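# Bend a rod into an arch seated in two sockets

## Task

Shape the rod so it stands up as an arch, with each of its two ends seated in a different one of the board's two sockets.

## Robot and tools

Robot: two arms, left_arm and right_arm, each with a two-finger gripper and a wrist camera. In the scene frame the origin sits at table-top height halfway between the arms' nominal bases; +z points up, +x points out over the table, and left_arm is on the +y side (arm names do not match image sides). Actual bases: left_arm at (+0.002, +0.358, 0) m, right_arm at (-0.043, -0.293, 0) m, both turned almost nothing about z. A camera stand stands behind the arms.

Frames: every hand pose, velocity, target and wrist-camera pose is reported in that arm's own base frame. Fixed cameras (cam_head_left, cam_head_right, cam_low) and the table use the scene frame. A gripper's fingers point along its +z and open and close along its y. end_effector_position is the spot between the pads, roughly 1 cm short of the fingertips.

The 14-number row (used by execute_actions and move): all arms share one list. Numbers 1-7 are left_arm: dx, dy, dz, rx, ry, rz, opening; numbers 8-14 are the same seven for right_arm. Every number lies in [-1, 1], and both arms must be filled even if only one moves. dx..rz are offsets, not poses: they are measured along the arm's own base axes from that arm's Hand target as it stood when the action or move began, and rotation turns about the Hand target's position. Scale: 1.0 equals 0.6 m of travel or 180 degrees; rx, ry, rz form a single rotation vector. Sending the same offset twice moves the arm twice. Sending 0 for all six pose numbers re-requests the current Hand target. opening is absolute: +1 fully open (0.094 m), -1 closed; a 0 is a real command, so repeat the current opening to leave a gripper alone.

execute_actions(actions, cameras): actions is a list of actions; each action is a table of at most 15 rows, one per 1/30 s step. A shorter table repeats its last row until 15 steps pass. All rows of one action count from the pose at that action's start. Images come back only for an empty actions list or when cameras names them (["all"], a list of names, or []). An empty list also reports the current scene number and task.

move(target, speed, blend, opening_speed, grip_force, blocking, cameras): drives each gripper in a straight line toward its offset from the Hand target. target is one 14-number row or a list of up to 15 rows, every row counted from the same starting Hand targets. speed: m/s, 0.002 to 2.9, default 0.25 (turn rate up to twice that in rad/s); one value or one per target. blend: corner rounding in m for a list, default 0 (full stop at each point). opening_speed: rate of opening change per second on the -1..+1 scale, at least 0.2; use it to close gently on fragile parts. grip_force: newtons per pad, 10 to 50, one value or one per arm; persists until changed, and low values close slowly. blocking=false returns after about 0.5 s while the motion continues. A move is capped at 10 s of path. Its result adds a move: line giving the ending (done, off_target, moving, held, fault) and any limits (paced = pose clipped, held = steps withheld). Paths ignore obstacles and the other arm; faster moves lag and overshoot more, and contacts hit harder.

wait(seconds): 0 to 10 s, holding the last command; a running move carries on. stop(): brakes a running move. zoom_image(camera, region): region is [x0, y0, x1, y1] in pixels of that camera's latest image, at most 504 by 504; cameras are 896x504. read_manual(section): licence texts only. finished_scene(scene): give the current scene number; it ends the scene for good, and the arch must stay in place with the robot released.

Results: Hand target is the last commanded pose after clipping; the gripper often settles short of it, so check end_effector_position and end_effector_quat_wxyz and send the missing distance as an offset. Orientation commands are clipped to within 40 degrees of the measured one per step. grip_measured uses the opening scale; it reads slightly wide when empty and a few thousandths narrower than a firmly squeezed part, with no visible jump at first contact. Joint velocities may say within noise. Joint torques include the arm's own weight and friction; joints 1-3 wrap at ±28 N m. Tool commands lists current commands. Calls that run actions also list some per-step positions.

Cautions: never let the rod or anything else drop or leave the table; do not release a part that is still moving; avoid fast impacts with the table, board or heavy objects; keep the two grippers, housings and wrist cameras from touching or squeezing each other, since even moderate contact between arms can fail the task; do not pull on the wrist-camera cables. An arm blocked by something keeps pushing until you command its target back past the gripper. Long reaches, held loads and unreachable targets heat motors: a MOTOR HOT line warns at 75 °C, and at 90 °C the arm folds and stops working. Steer paths around an arm's own base rather than close past it, since that can flip its shoulder posture. Small moves may not happen or may go sideways, so verify with images and readings, and correct any tilt. Loose objects may occasionally be nudged by outside pushes.

Each tool is called after "Call:" as name(argument=value, ...), one argument or row to a line, values as JSON.

## Session

Call:
execute_actions(
  actions=[],
)

Scene clock: 0.00 s.
left_arm: end_effector_position=(+0.4007, -0.0012, +0.0786) grip_measured=+1.000 end_effector_quat_wxyz=(+0.567, +0.009, +0.823, +0.032) | right_arm: end_effector_position=(+0.3757, -0.0351, +0.0611) grip_measured=+1.000 end_effector_quat_wxyz=(+0.540, +0.065, +0.837, -0.060)
Joint positions: left_arm=[-0.036 1.609 0.383 0.862 -0.076 0.039 0.094] | right_arm=[-0.025 1.57 0.313 0.83 0.148 0.034 0.094]
Joint velocities: within noise
Joint torques (N m): no reading
Heat: left arm: 33 °C; right arm: 31 °C.
Hand target: left_arm +0.4033, -0.0013, +0.0843; +0.573, +0.009, +0.819, +0.032 | right_arm +0.3776, -0.0351, +0.0644; +0.544, +0.065, +0.835, -0.060
Tool commands: left_gripper/opening=+1.0 right_gripper/opening=+1.0
camera_calibration:
cam_left_wrist: T_world_to_cam=[[0.0235404, -0.991578, -0.127355, 0.00277231], [-0.912975, 0.0305821, -0.406867, 0.401864], [0.407335, 0.125849, -0.904566, 0.0390306], [0, 0, 0, 1]] pos_world=[0.350928, -0.0144529, 0.199164]
cam_right_wrist: T_world_to_cam=[[-0.144437, -0.98948, 0.00825701, 0.0203374], [-0.924327, 0.131938, -0.358067, 0.376149], [0.35321, -0.0593502, -0.93366, 0.051231], [0, 0, 0, 1]] pos_world=[0.332527, -0.0264645, 0.182351]

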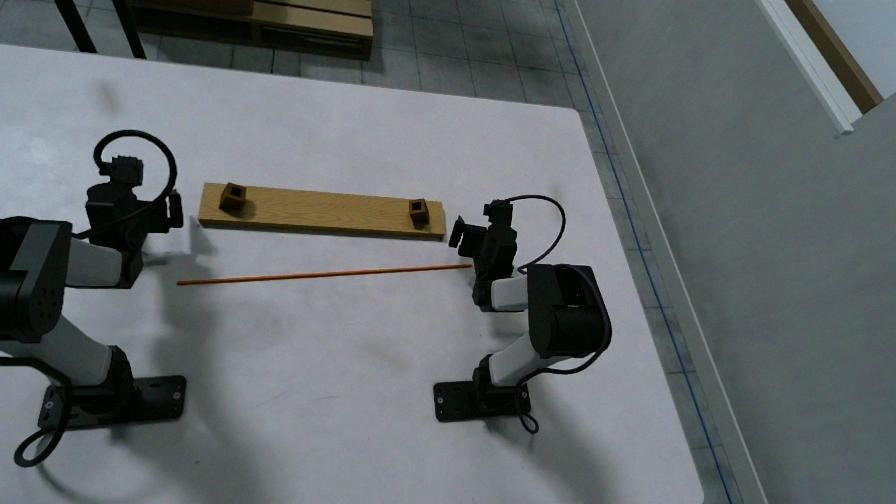

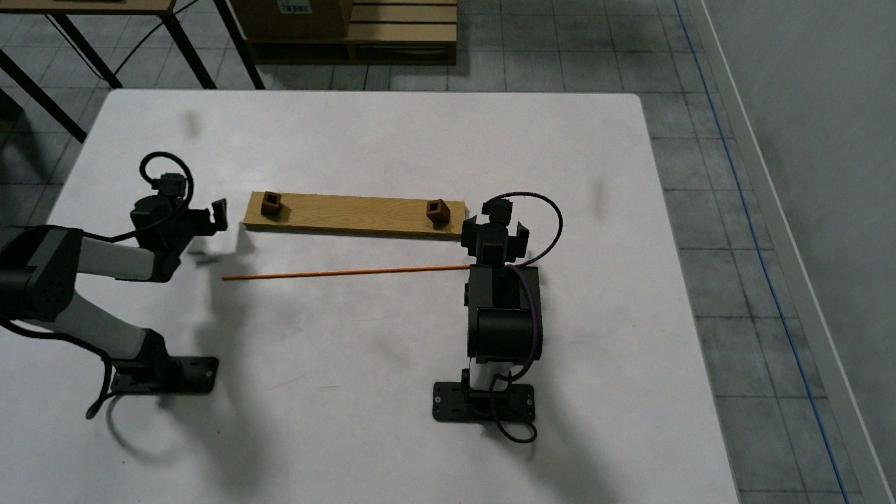

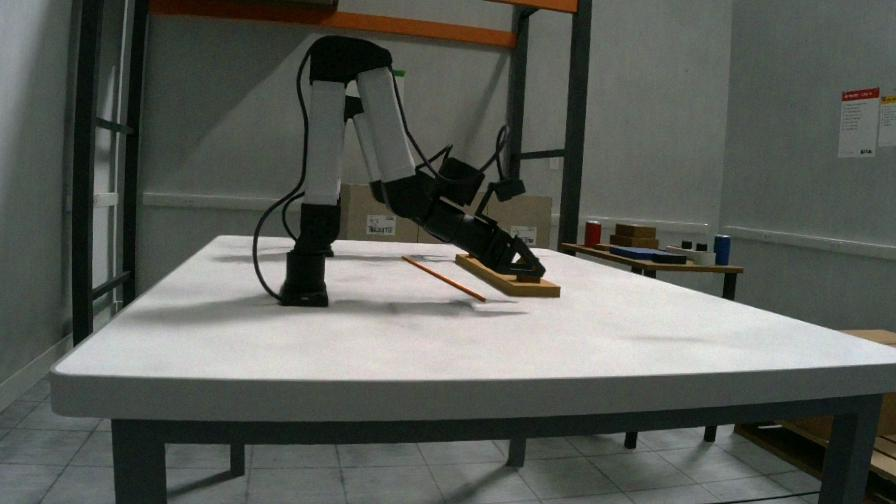

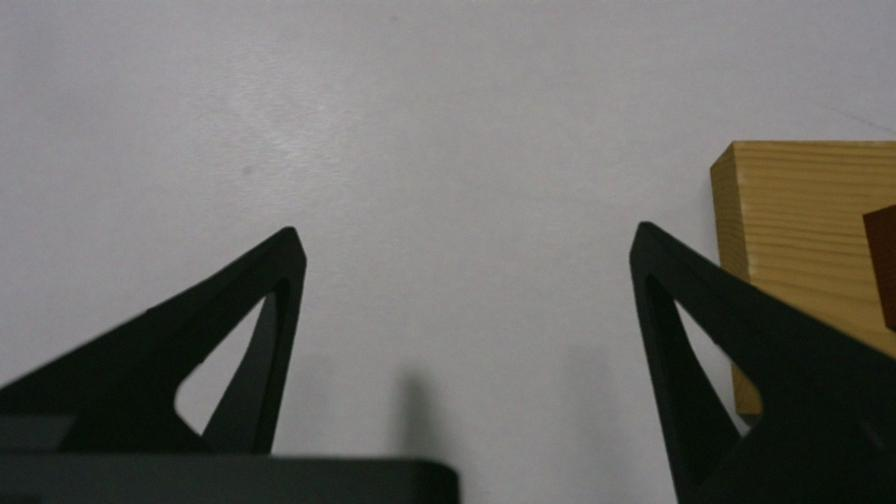

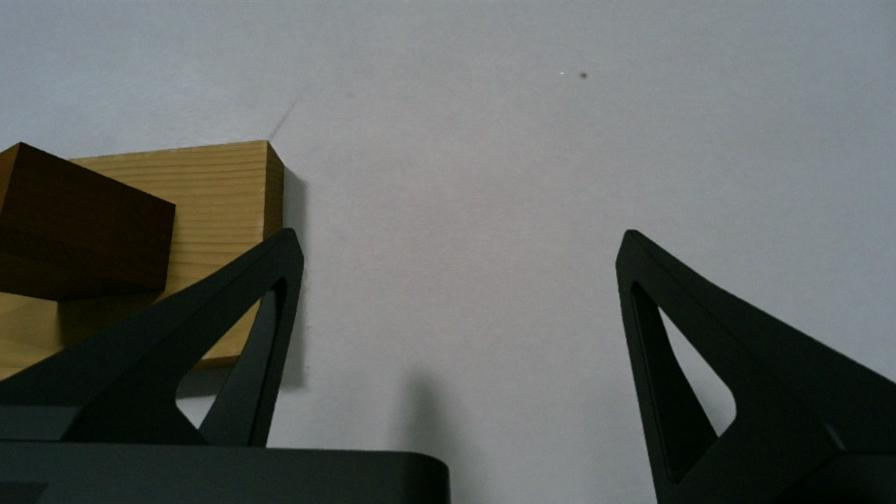

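Call:
move(
  target=[
    [-0.1, -0.1, 0.13, 0.08, 0.1, -0.12, -0.3, -0.05, 0.03, 0.15, -0.1, 0.12, 0.13, -0.3],
    [-0.2588, -0.481, 0.026, 0.2746, 0.3224, -0.4121, -0.3, -0.139, 0.117, 0.25, -0.351, 0.405, 0.445, -0.3],
  ],
  cameras=["all"],
  speed=0.25,
  blend=[0.04, 0],
)

Scene clock: 19.87 s.
left_arm: end_effector_position=(+0.2523, -0.2890, +0.0984) grip_measured=-0.298 end_effector_quat_wxyz=(+0.013, +0.682, +0.731, +0.005) | right_arm: end_effector_position=(+0.2987, +0.0378, +0.2077) grip_measured=-0.297 end_effector_quat_wxyz=(+0.061, +0.723, -0.671, +0.153)
Joint positions: left_arm=[-0.859 1.982 1.706 -1.27 -0.012 0.643 0.033] | right_arm=[0.313 1.657 1.697 -1.566 0.327 -1.339 0.033]
Joint torques (N m): left_arm=[-0.53 -10.95 8.62 0.14 0.2 0.21] | right_arm=[-0.02 -6.75 4.86 0.19 0.23 -0.03]
Heat: left arm: 35 °C; right arm: 35 °C.
Hand target: left_arm +0.2480, -0.2899, +0.1000; +0.000, +0.690, +0.724, +0.001 | right_arm +0.2942, +0.0351, +0.2144; +0.119, +0.718, -0.674, +0.126
Off the commanded pose: left_arm 0.005 m, 2 deg | right_arm 0.009 m, 7 deg.
joint sent to its limit (right arm) — joint 4 (wrist pitch), lower limit. The joint targets are off in orientation, not in position.
move: off_target (right_arm)
camera_calibration:
cam_left_wrist: T_world_to_cam=[[-0.998692, -0.0104078, -0.0500661, 0.257327], [-0.0424472, 0.714701, 0.698141, 0.152476], [0.0285162, 0.699353, -0.714208, 0.396253], [0, 0, 0, 1]] pos_world=[0.252163, -0.383417, 0.18944]
cam_right_wrist: T_world_to_cam=[[0.993624, 0.0724943, 0.0863508, -0.316219], [-0.0425858, -0.467834, 0.88279, -0.15055], [0.104395, -0.880838, -0.461764, 0.226884], [0, 0, 0, 1]] pos_world=[0.284106, 0.152339, 0.264976]

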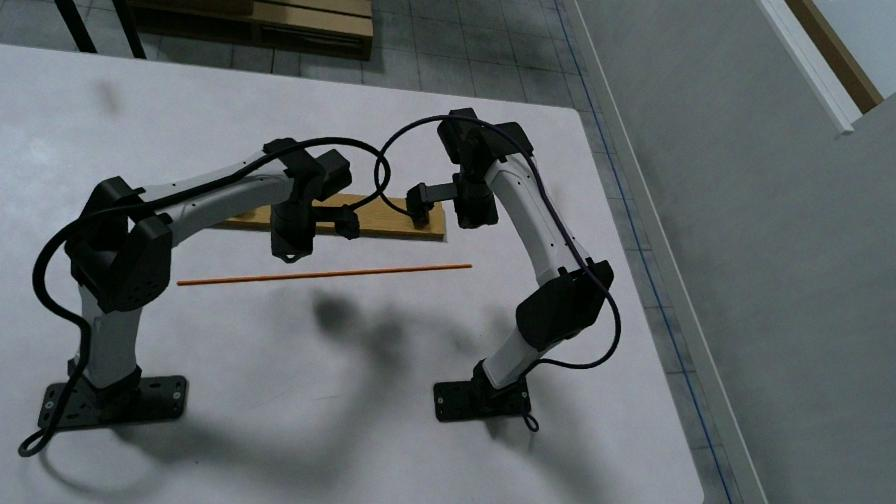

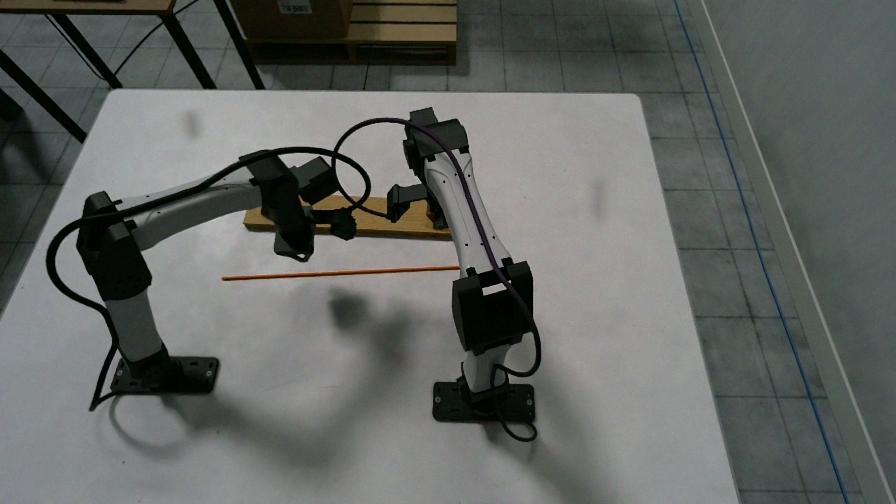

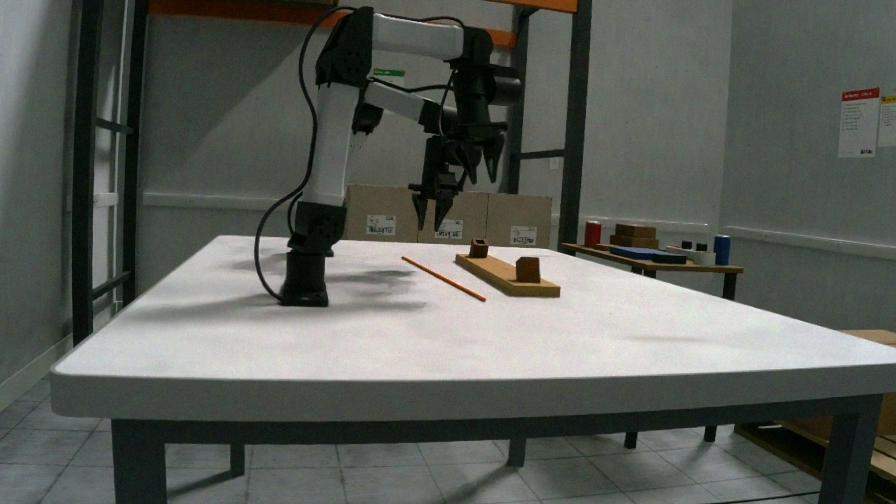

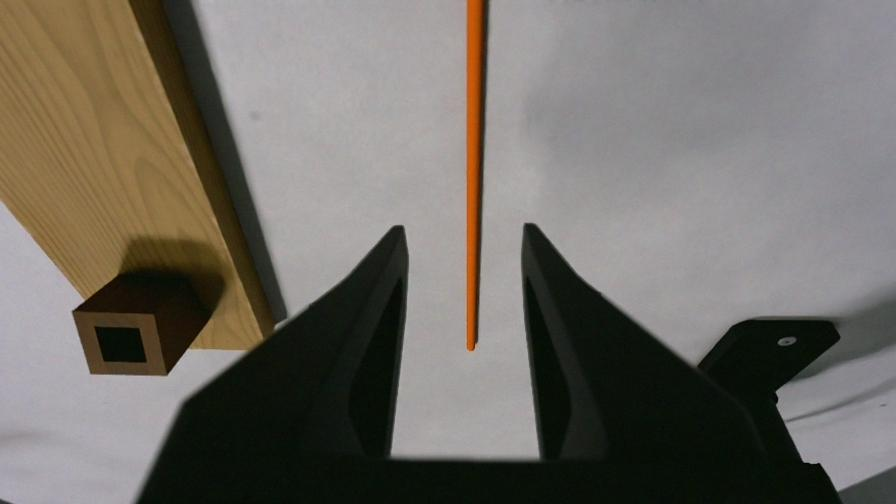

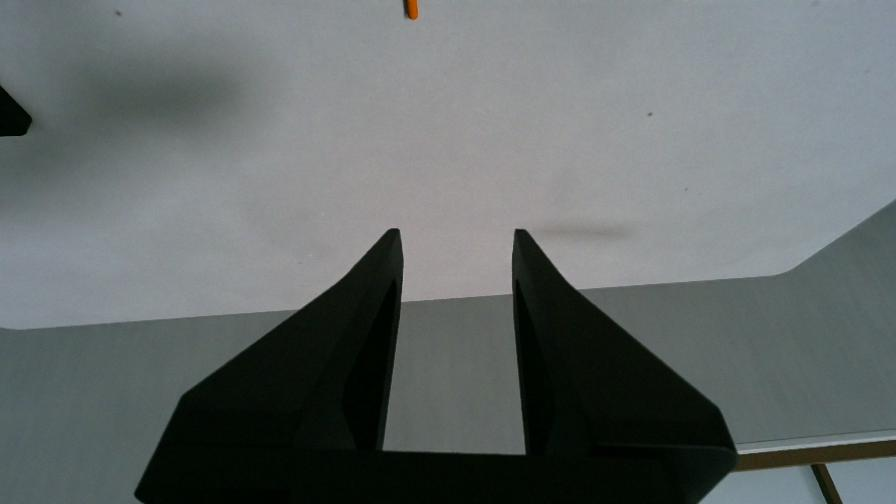

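Call:
move(
  target=[
    [-0.006, 0, -0.125, 0, 0, 0, -0.4, 0, 0, 0, 0, 0, 0, -0.3],
    [-0.006, 0, -0.158, 0, 0, 0, -0.4, 0, 0, 0, 0, 0, 0, -0.3],
    [-0.006, 0, -0.156, 0, 0, 0, -1, 0, 0, 0, 0, 0, 0, -0.3],
  ],
  cameras=["cam_left_wrist", "cam_low"],
  speed=[0.12, 0.03, 0.03],
  blend=[0.01, 0, 0],
  opening_speed=0.4,
)

Scene clock: 26.47 s.
left_arm: end_effector_position=(+0.2499, -0.2887, +0.0121) grip_measured=-0.922 end_effector_quat_wxyz=(+0.009, +0.684, +0.730, +0.005) | right_arm: end_effector_position=(+0.2987, +0.0378, +0.2077) grip_measured=-0.297 end_effector_quat_wxyz=(+0.061, +0.723, -0.671, +0.153)
Joint positions: left_arm=[-0.862 2.048 1.452 -0.958 -0.011 0.644 0.004] | right_arm=[0.313 1.657 1.697 -1.566 0.327 -1.34 0.033]
Joint torques (N m): left_arm=[-0.83 -11.36 5.65 0.54 0.19 0.14] | right_arm=[-0.01 -6.75 4.86 0.18 0.22 -0.06]
Heat: left arm: 36 °C; right arm: 34 °C.
Hand target: left_arm +0.2444, -0.2899, +0.0064; +0.000, +0.690, +0.724, +0.000 | right_arm +0.2942, +0.0351, +0.2144; +0.119, +0.718, -0.674, +0.126
Off the commanded pose: left_arm 0.008 m, 1 deg | right_arm 0.008 m, 7 deg.
joint sent to its limit (right arm) — joint 4 (wrist pitch), lower limit. The joint targets are off in orientation, not in position.
move: off_target (right_arm); blend cut to 0.0099 m at target 1
camera_calibration:
cam_left_wrist: T_world_to_cam=[[-0.998985, -0.00599629, -0.044634, 0.251882], [-0.0356408, 0.711118, 0.702169, 0.209636], [0.0275296, 0.703047, -0.71061, 0.335752], [0, 0, 0, 1]] pos_world=[0.249855, -0.383615, 0.102631]
Images, in order (width x height): cam_low 896x504, cam_left_wrist 896x504.

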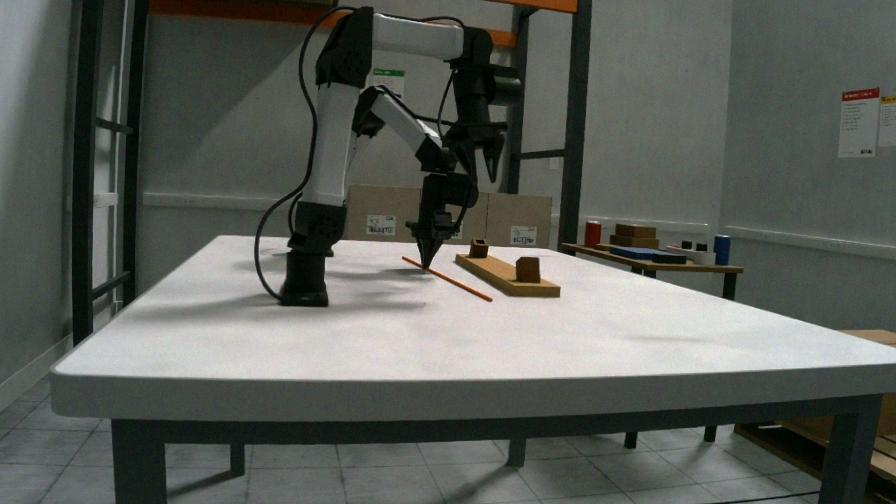

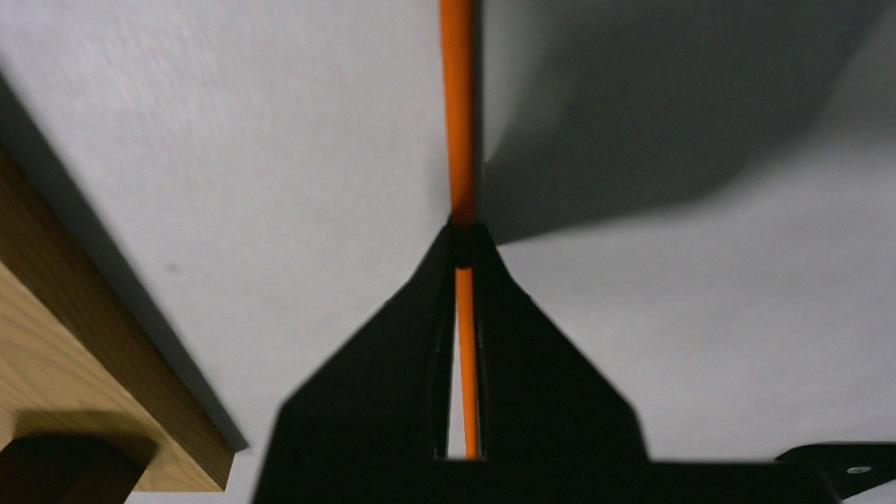

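Call:
move(
  target=[
    [0, 0, 0.18, 0, 0, 0, -1, 0, 0, 0, 0, 0, 0, -0.3],
  ],
  cameras=["cam_left_wrist", "cam_right_wrist", "cam_low"],
  speed=0.1,
)

Scene clock: 29.77 s.
left_arm: end_effector_position=(+0.2496, -0.2883, +0.0959) grip_measured=-0.924 end_effector_quat_wxyz=(-0.010, +0.684, +0.730, +0.007) | right_arm: end_effector_position=(+0.2987, +0.0378, +0.2077) grip_measured=-0.297 end_effector_quat_wxyz=(+0.061, +0.723, -0.671, +0.153)
Joint positions: left_arm=[-0.862 2.019 1.749 -1.322 -0.011 0.644 0.004] | right_arm=[0.313 1.657 1.697 -1.566 0.327 -1.34 0.033]
Joint torques (N m): left_arm=[-0.8 -15.86 8.38 0.04 0.19 0.14] | right_arm=[-0.01 -6.75 4.86 0.18 0.22 -0.05]
Heat: left arm: 37 °C; right arm: 33 °C.
Hand target: left_arm +0.2444, -0.2899, +0.1144; +0.000, +0.690, +0.724, +0.000 | right_arm +0.2942, +0.0351, +0.2144; +0.119, +0.718, -0.674, +0.126
Off the commanded pose: left_arm 0.019 m, 2 deg | right_arm 0.008 m, 7 deg.
joint sent to its limit (right arm) — joint 4 (wrist pitch), lower limit. The joint targets are off in orientation, not in position.
move: off_target (left_arm, right_arm)
camera_calibration:
cam_left_wrist: T_world_to_cam=[[-0.999784, -0.00507714, -0.0201757, 0.253458], [-0.0180963, 0.690681, 0.722933, 0.138182], [0.0102645, 0.723142, -0.690623, 0.403204], [0, 0, 0, 1]] pos_world=[0.251765, -0.385727, 0.183679]
cam_right_wrist: T_world_to_cam=[[0.993577, 0.0732507, 0.086252, -0.316197], [-0.0421881, -0.467478, 0.882997, -0.150777], [0.105001, -0.880964, -0.461385, 0.22664], [0, 0, 0, 1]] pos_world=[0.284007, 0.152339, 0.264977]
Images, in order (width x height): cam_low 896x504, cam_left_wrist 896x504, cam_right_wrist 896x504.

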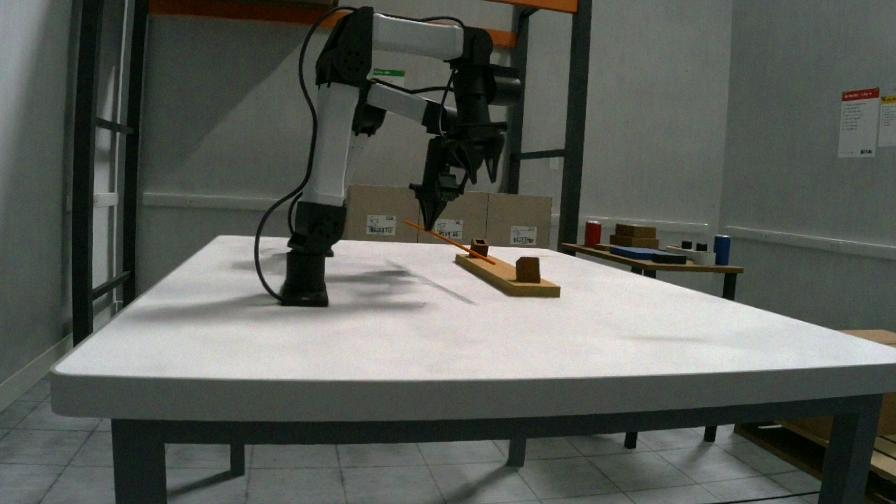

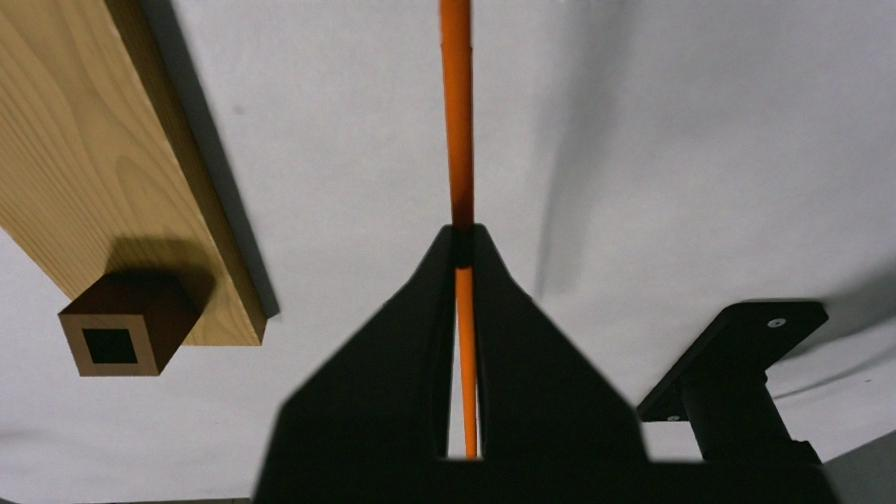

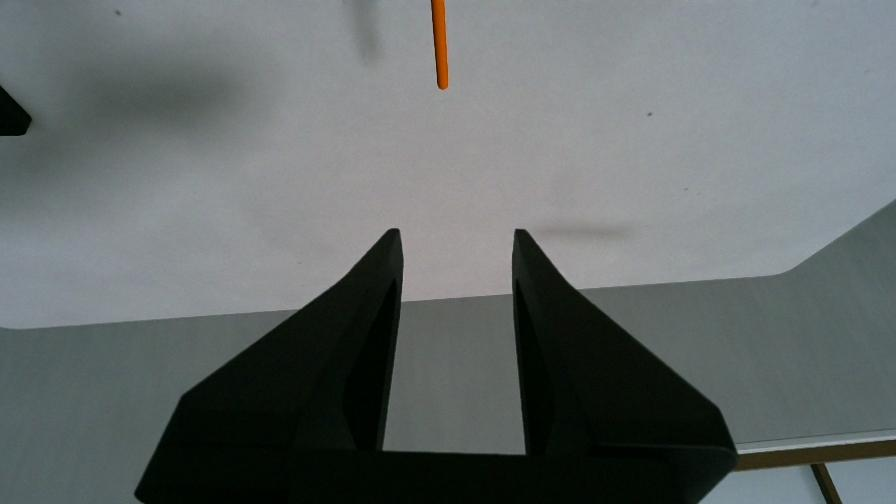

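Call:
move(
  target=[
    [0, 0, 0, 0, 0, 0, -1, 0.02, -0.025, -0.155, 0, 0, 0, -0.3],
  ],
  cameras=["cam_right_wrist", "cam_low"],
  speed=0.2,
)

Scene clock: 34.10 s.
left_arm: end_effector_position=(+0.2494, -0.2881, +0.0959) grip_measured=-0.924 end_effector_quat_wxyz=(-0.010, +0.684, +0.730, +0.007) | right_arm: end_effector_position=(+0.3036, +0.0231, +0.1250) grip_measured=-0.297 end_effector_quat_wxyz=(+0.114, +0.718, -0.676, +0.121)
Joint positions: left_arm=[-0.862 2.019 1.749 -1.323 -0.011 0.644 0.004] | right_arm=[0.261 1.738 1.455 -1.358 0.328 -1.357 0.033]
Joint torques (N m): left_arm=[-0.81 -15.9 8.39 0.03 0.19 0.14] | right_arm=[-0.68 -5.15 4.45 0.24 0.21 -0.06]
Heat: left arm: 38 °C; right arm: 33 °C.
Hand target: left_arm +0.2444, -0.2899, +0.1144; +0.000, +0.690, +0.724, +0.000 | right_arm +0.3063, +0.0202, +0.1214; +0.119, +0.718, -0.674, +0.126
Off the commanded pose: left_arm 0.019 m, 2 deg | right_arm 0.005 m, 1 deg.
move: off_target (left_arm)
camera_calibration:
cam_right_wrist: T_world_to_cam=[[0.998756, 0.0394502, -0.0305018, -0.29906], [0.0446889, -0.436686, 0.898504, -0.113402], [0.0221265, -0.898749, -0.437905, 0.197689], [0, 0, 0, 1]] pos_world=[0.299381, 0.13995, 0.179339]
Images, in order (width x height): cam_low 896x504, cam_right_wrist 896x504.

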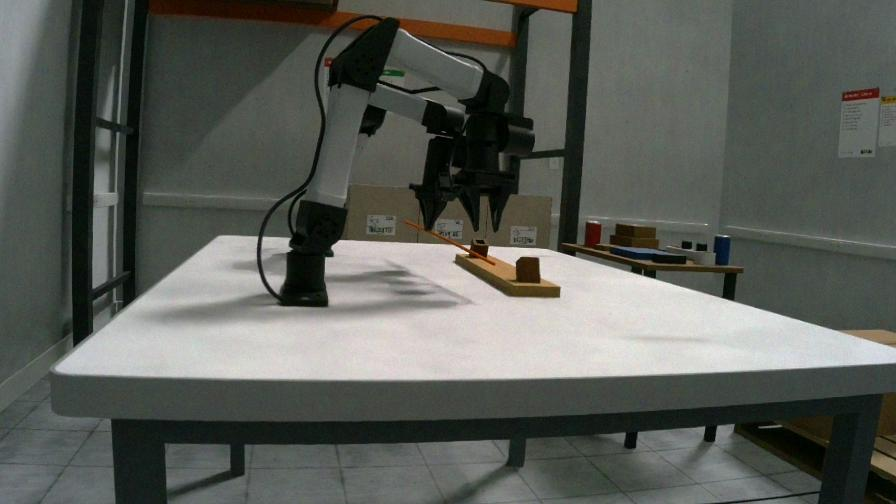

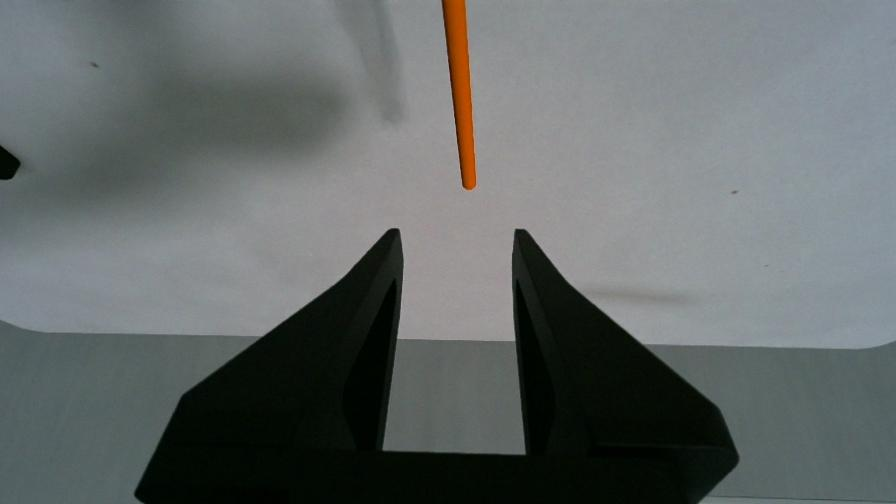

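Call:
move(
  target=[
    [0, 0, 0, 0, 0, 0, -1, 0.0107, -0.0168, -0.127, 0, 0, 0, -0.3],
    [0, 0, 0, 0, 0, 0, -1, 0.0107, -0.0168, -0.127, 0, 0, 0, -1],
  ],
  cameras=["cam_right_wrist", "cam_low", "cam_left_wrist"],
  speed=0.1,
  opening_speed=0.5,
)

Scene clock: 41.87 s.
left_arm: end_effector_position=(+0.2493, -0.2880, +0.0959) grip_measured=-0.924 end_effector_quat_wxyz=(-0.011, +0.684, +0.730, +0.007) | right_arm: end_effector_position=(+0.3125, +0.0141, +0.0509) grip_measured=-0.919 end_effector_quat_wxyz=(+0.111, +0.720, -0.674, +0.123)
Joint positions: left_arm=[-0.862 2.019 1.749 -1.324 -0.011 0.644 0.004] | right_arm=[0.226 1.802 1.234 -1.051 0.33 -1.403 0.004]
Joint torques (N m): left_arm=[-0.77 -15.9 8.36 0.04 0.19 0.14] | right_arm=[-0.75 -5.04 4.04 0.29 0.21 0.03]
Heat: left arm: 40 °C; right arm: 33 °C.
Hand target: left_arm +0.2444, -0.2899, +0.1144; +0.000, +0.690, +0.724, +0.000 | right_arm +0.3126, +0.0100, +0.0452; +0.119, +0.718, -0.674, +0.126
Off the commanded pose: left_arm 0.019 m, 2 deg | right_arm 0.007 m, 1 deg.
move: off_target (left_arm)
camera_calibration:
cam_left_wrist: T_world_to_cam=[[-0.999803, -0.00507402, -0.0191894, 0.253081], [-0.0173919, 0.689858, 0.723736, 0.137542], [0.00956572, 0.723927, -0.68981, 0.403393], [0, 0, 0, 1]] pos_world=[0.251565, -0.385628, 0.183577]
cam_right_wrist: T_world_to_cam=[[0.998545, 0.0481199, -0.0243415, -0.310176], [0.0430216, -0.438695, 0.897606, -0.0506594], [0.0325142, -0.897347, -0.440127, 0.153834], [0, 0, 0, 1]] pos_world=[0.306902, 0.130744, 0.105628]
Images, in order (width x height): cam_low 896x504, cam_left_wrist 896x504, cam_right_wrist 896x504.

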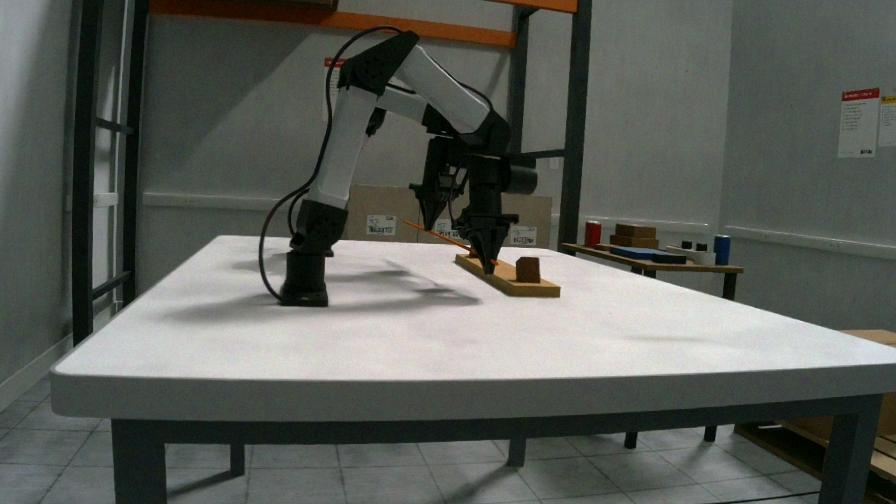

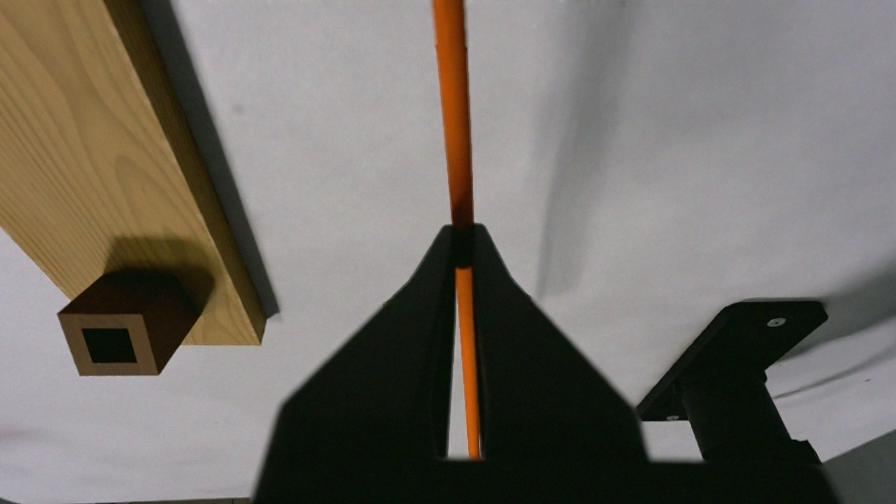

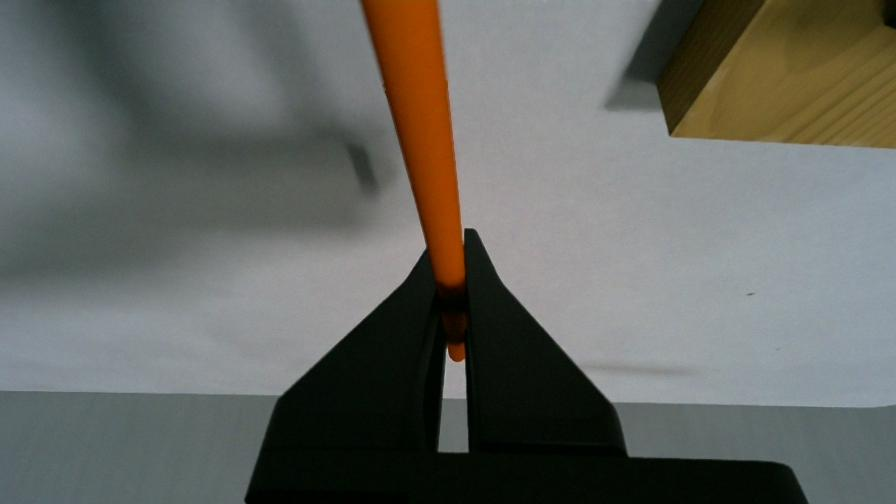

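Call:
move(
  target=[
    [0, 0, 0.0, 0, 0, 0, -0.4, 0, 0, 0, 0, 0, 0, -1],
    [0, 0, 0.09, 0, 0, 0, -0.4, 0, 0, 0, 0, 0, 0, -1],
    [-0.007, 0.19, 0.075, 0.111, 0.005, 0, -0.3, 0, 0, 0, 0, 0, 0, -1],
  ],
  cameras=["cam_right_wrist", "cam_low", "cam_left_wrist", "cam_head_left"],
  speed=[0.1, 0.1, 0.2],
  blend=[0, 0.02, 0],
  opening_speed=0.6,
)

Scene clock: 51.50 s.
left_arm: end_effector_position=(+0.2505, -0.1910, +0.1495) grip_measured=-0.302 end_effector_quat_wxyz=(-0.049, +0.684, +0.719, +0.116) | right_arm: end_effector_position=(+0.3130, +0.0132, +0.0512) grip_measured=-0.920 end_effector_quat_wxyz=(+0.112, +0.720, -0.673, +0.126)
Joint positions: left_arm=[-0.778 1.825 1.675 -1.524 -0.23 0.731 0.033] | right_arm=[0.226 1.802 1.234 -1.05 0.335 -1.403 0.004]
Joint torques (N m): left_arm=[0.46 -13.37 5.38 -0.45 -0.14 0.2] | right_arm=[-0.75 -5.04 4.01 0.27 0.16 0.01]
Heat: left arm: 43 °C; right arm: 33 °C.
Hand target: left_arm +0.2401, -0.1759, +0.1593; -0.125, +0.679, +0.713, +0.121 | right_arm +0.3126, +0.0100, +0.0452; +0.119, +0.718, -0.674, +0.126
Off the commanded pose: left_arm 0.021 m, 9 deg | right_arm 0.007 m, 1 deg.
joint sent to its limit (left arm) — joint 4 (wrist pitch), lower limit. The joint targets are off in orientation, not in position.
move: off_target (left_arm); target 3's new opening was sent with left_arm's hand 0.021 m and 9 deg from that target
camera_calibration:
cam_left_wrist: T_world_to_cam=[[-0.993534, 0.0250736, -0.110736, 0.273725], [-0.0813188, 0.523503, 0.848135, -0.0025061], [0.0792364, 0.851655, -0.518078, 0.351283], [0, 0, 0, 1]] pos_world=[0.243917, -0.304723, 0.214429]
cam_right_wrist: T_world_to_cam=[[0.998587, 0.0482741, -0.0222338, -0.310712], [0.0410148, -0.433891, 0.900031, -0.05085], [0.0338012, -0.899671, -0.435258, 0.152506], [0, 0, 0, 1]] pos_world=[0.307203, 0.130142, 0.105238]
Images, in order (width x height): cam_head_left 896x504, cam_low 896x504, cam_left_wrist 896x504, cam_right_wrist 896x504.

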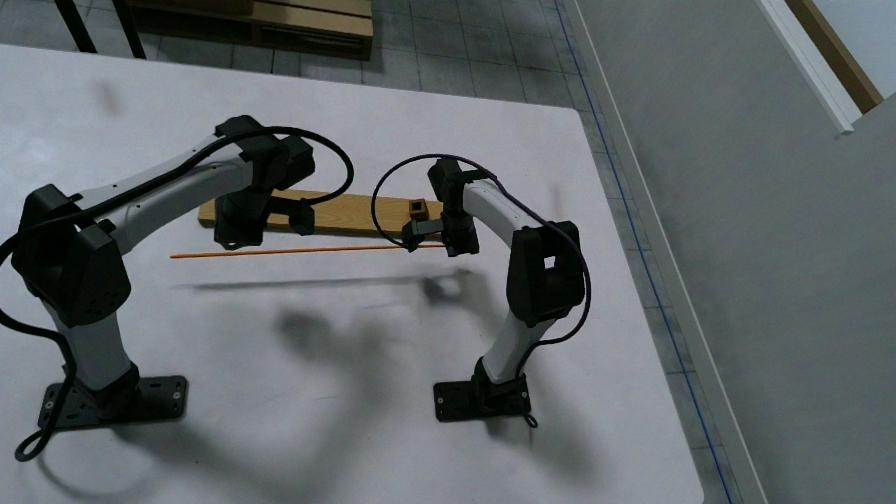

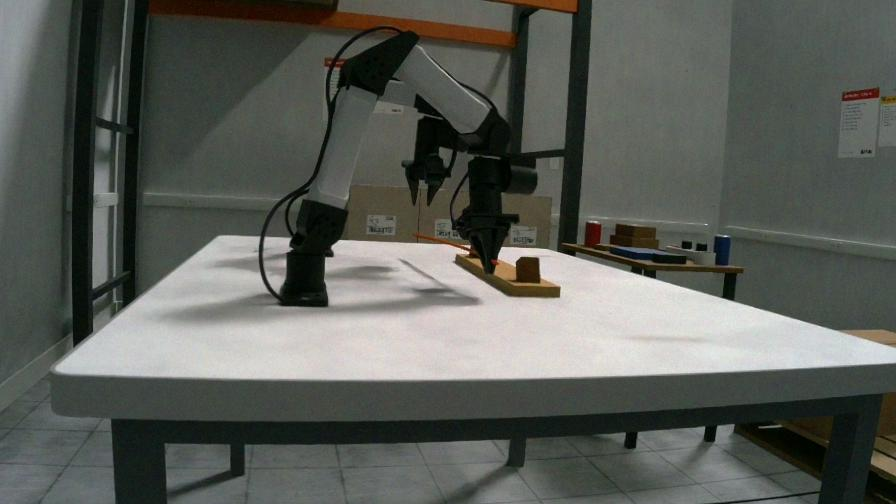

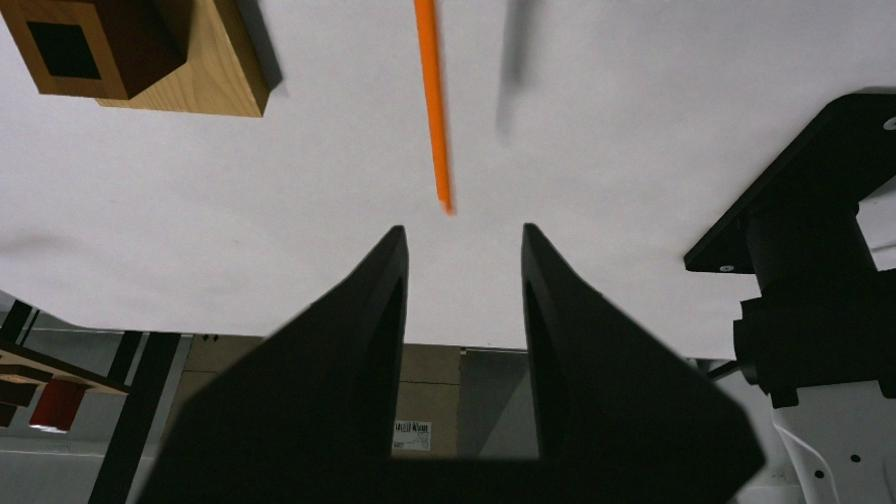

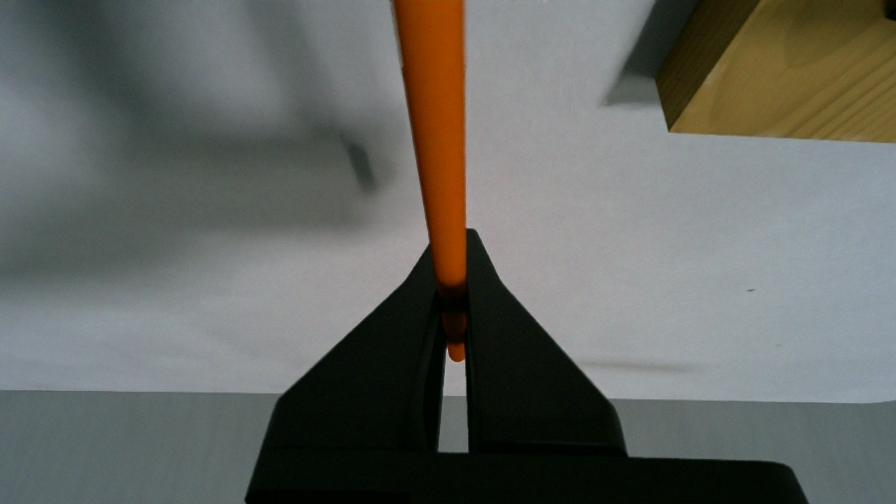

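Call:
move(
  target=[
    [0.0415, 0.0248, -0.11, 0, 0, 0, -0.3, 0, 0, 0, 0, 0, 0, -1],
  ],
  cameras=["cam_left_wrist"],
  speed=0.15,
)

Scene clock: 56.43 s.
left_arm: end_effector_position=(+0.2637, -0.1646, +0.0951) grip_measured=-0.302 end_effector_quat_wxyz=(-0.119, +0.675, +0.718, +0.117) | right_arm: end_effector_position=(+0.3130, +0.0132, +0.0512) grip_measured=-0.920 end_effector_quat_wxyz=(+0.112, +0.720, -0.673, +0.126)
Joint positions: left_arm=[-0.695 1.93 1.574 -1.445 -0.246 0.786 0.033] | right_arm=[0.226 1.802 1.234 -1.05 0.335 -1.403 0.004]
Joint torques (N m): left_arm=[0.47 -10.62 5.6 -0.11 -0.15 0.22] | right_arm=[-0.76 -5.03 4.03 0.28 0.16 0.02]
Heat: left arm: 44 °C; right arm: 34 °C.
Hand target: left_arm +0.2650, -0.1611, +0.0934; -0.125, +0.679, +0.713, +0.121 | right_arm +0.3126, +0.0100, +0.0452; +0.119, +0.718, -0.674, +0.126
Off the commanded pose: left_arm 0.004 m, 1 deg | right_arm 0.007 m, 1 deg.
move: done
camera_calibration:
cam_left_wrist: T_world_to_cam=[[-0.999935, 0.00379603, -0.0107105, 0.268708], [-0.0079866, 0.435709, 0.900052, -0.00780298], [0.0080833, 0.90008, -0.43565, 0.318521], [0, 0, 0, 1]] pos_world=[0.266054, -0.284315, 0.148665]
Images, in order (width x height): cam_left_wrist 896x504.

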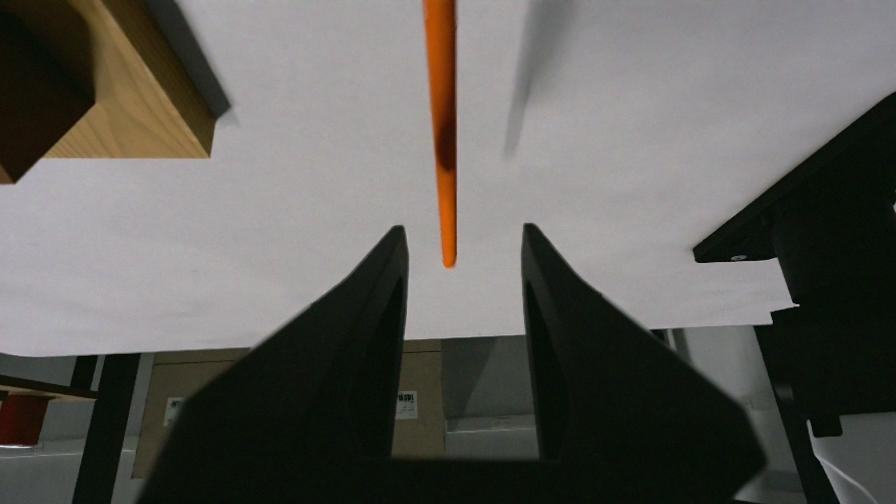

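Call:
move(
  target=[
    [0.0083, 0.011, -0.067, 0, 0, 0, -0.3, 0, 0, 0, 0, 0, 0, -1],
    [0.0083, 0.011, -0.067, 0, 0, 0, -1, 0, 0, 0, 0, 0, 0, -1],
  ],
  cameras=["all"],
  speed=0.1,
  opening_speed=0.5,
)

Scene clock: 62.43 s.
left_arm: end_effector_position=(+0.2697, -0.1593, +0.0569) grip_measured=-0.915 end_effector_quat_wxyz=(-0.116, +0.677, +0.717, +0.117) | right_arm: end_effector_position=(+0.3132, +0.0133, +0.0512) grip_measured=-0.920 end_effector_quat_wxyz=(+0.111, +0.720, -0.673, +0.126)
Joint positions: left_arm=[-0.673 1.953 1.453 -1.287 -0.252 0.813 0.004] | right_arm=[0.226 1.802 1.234 -1.049 0.335 -1.403 0.004]
Joint torques (N m): left_arm=[0.62 -10.25 5.26 -0.08 -0.15 0.18] | right_arm=[-0.76 -5.04 4.03 0.27 0.16 0.02]
Heat: left arm: 44 °C; right arm: 34 °C.
Hand target: left_arm +0.2701, -0.1545, +0.0532; -0.125, +0.679, +0.713, +0.121 | right_arm +0.3126, +0.0100, +0.0452; +0.119, +0.718, -0.674, +0.126
Off the commanded pose: left_arm 0.006 m, 1 deg | right_arm 0.007 m, 1 deg.
move: done
camera_calibration:
cam_left_wrist: T_world_to_cam=[[-0.999824, 0.00892558, -0.016512, 0.275417], [-0.0109039, 0.439846, 0.898007, 0.025848], [0.015278, 0.898029, -0.439671, 0.295073], [0, 0, 0, 1]] pos_world=[0.271143, -0.278812, 0.111071]
cam_right_wrist: T_world_to_cam=[[0.998611, 0.0482868, -0.0211048, -0.311038], [0.040011, -0.434109, 0.899971, -0.0506037], [0.0342949, -0.899565, -0.435438, 0.152396], [0, 0, 0, 1]] pos_world=[0.307404, 0.130142, 0.105337]

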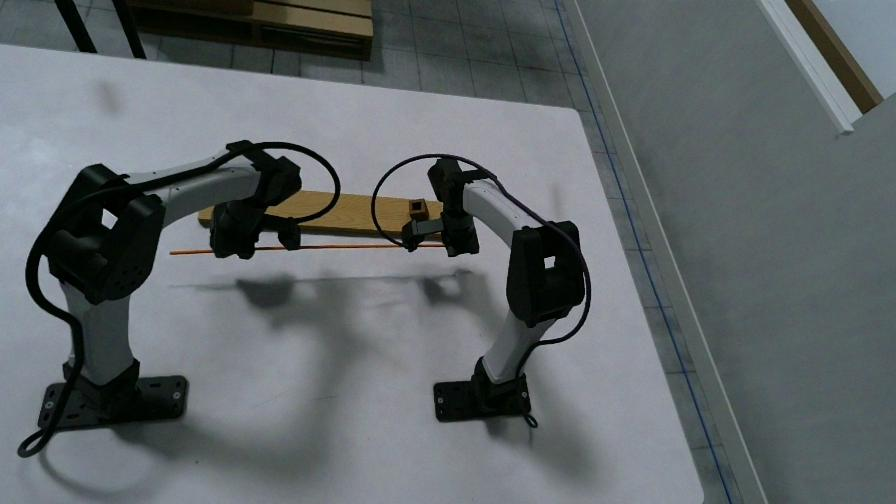

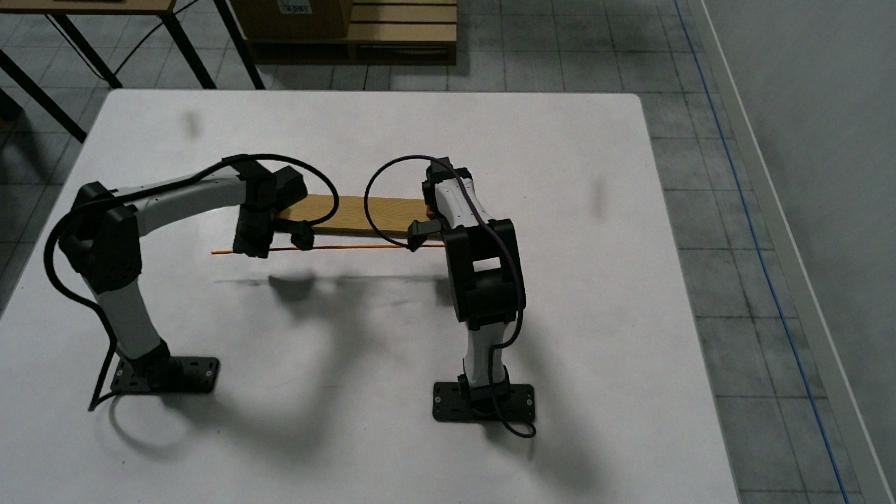

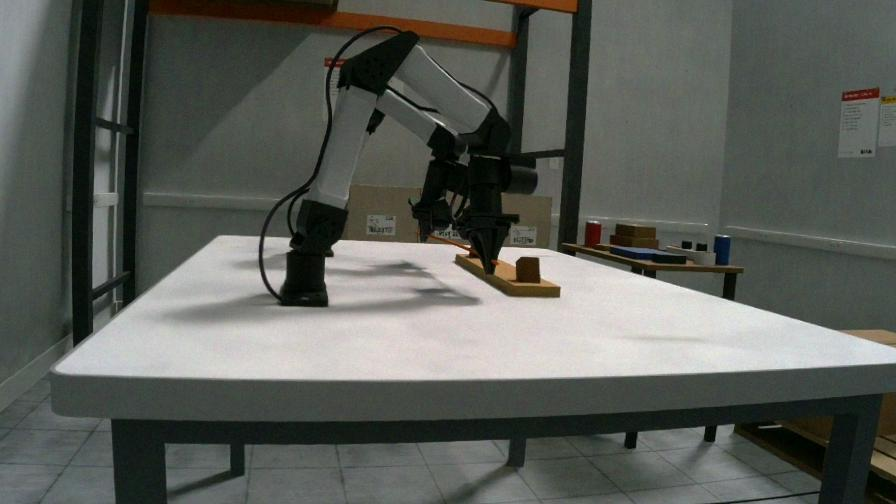

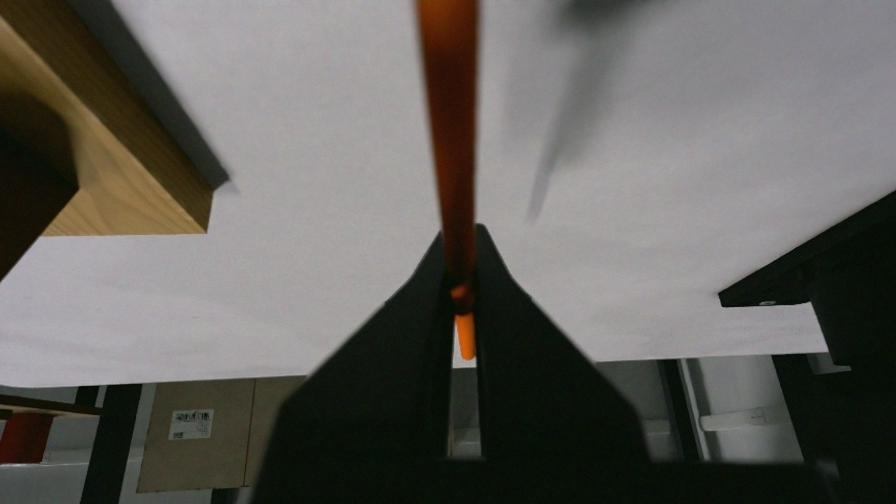

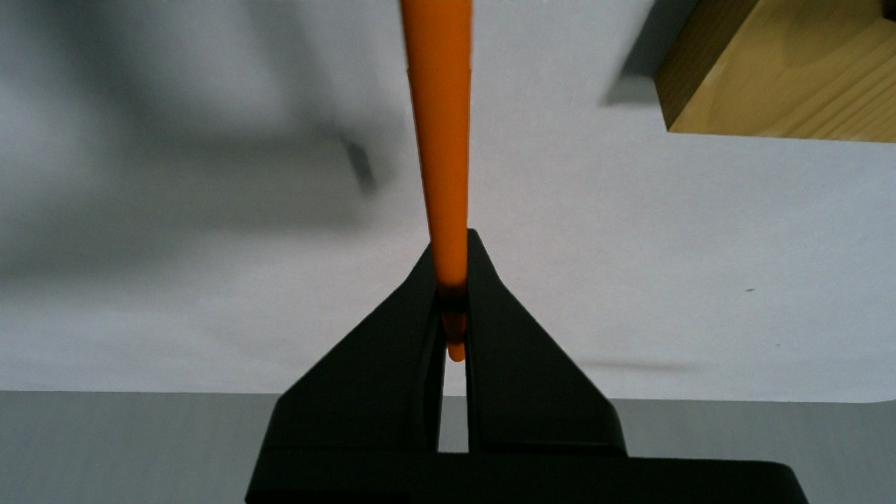

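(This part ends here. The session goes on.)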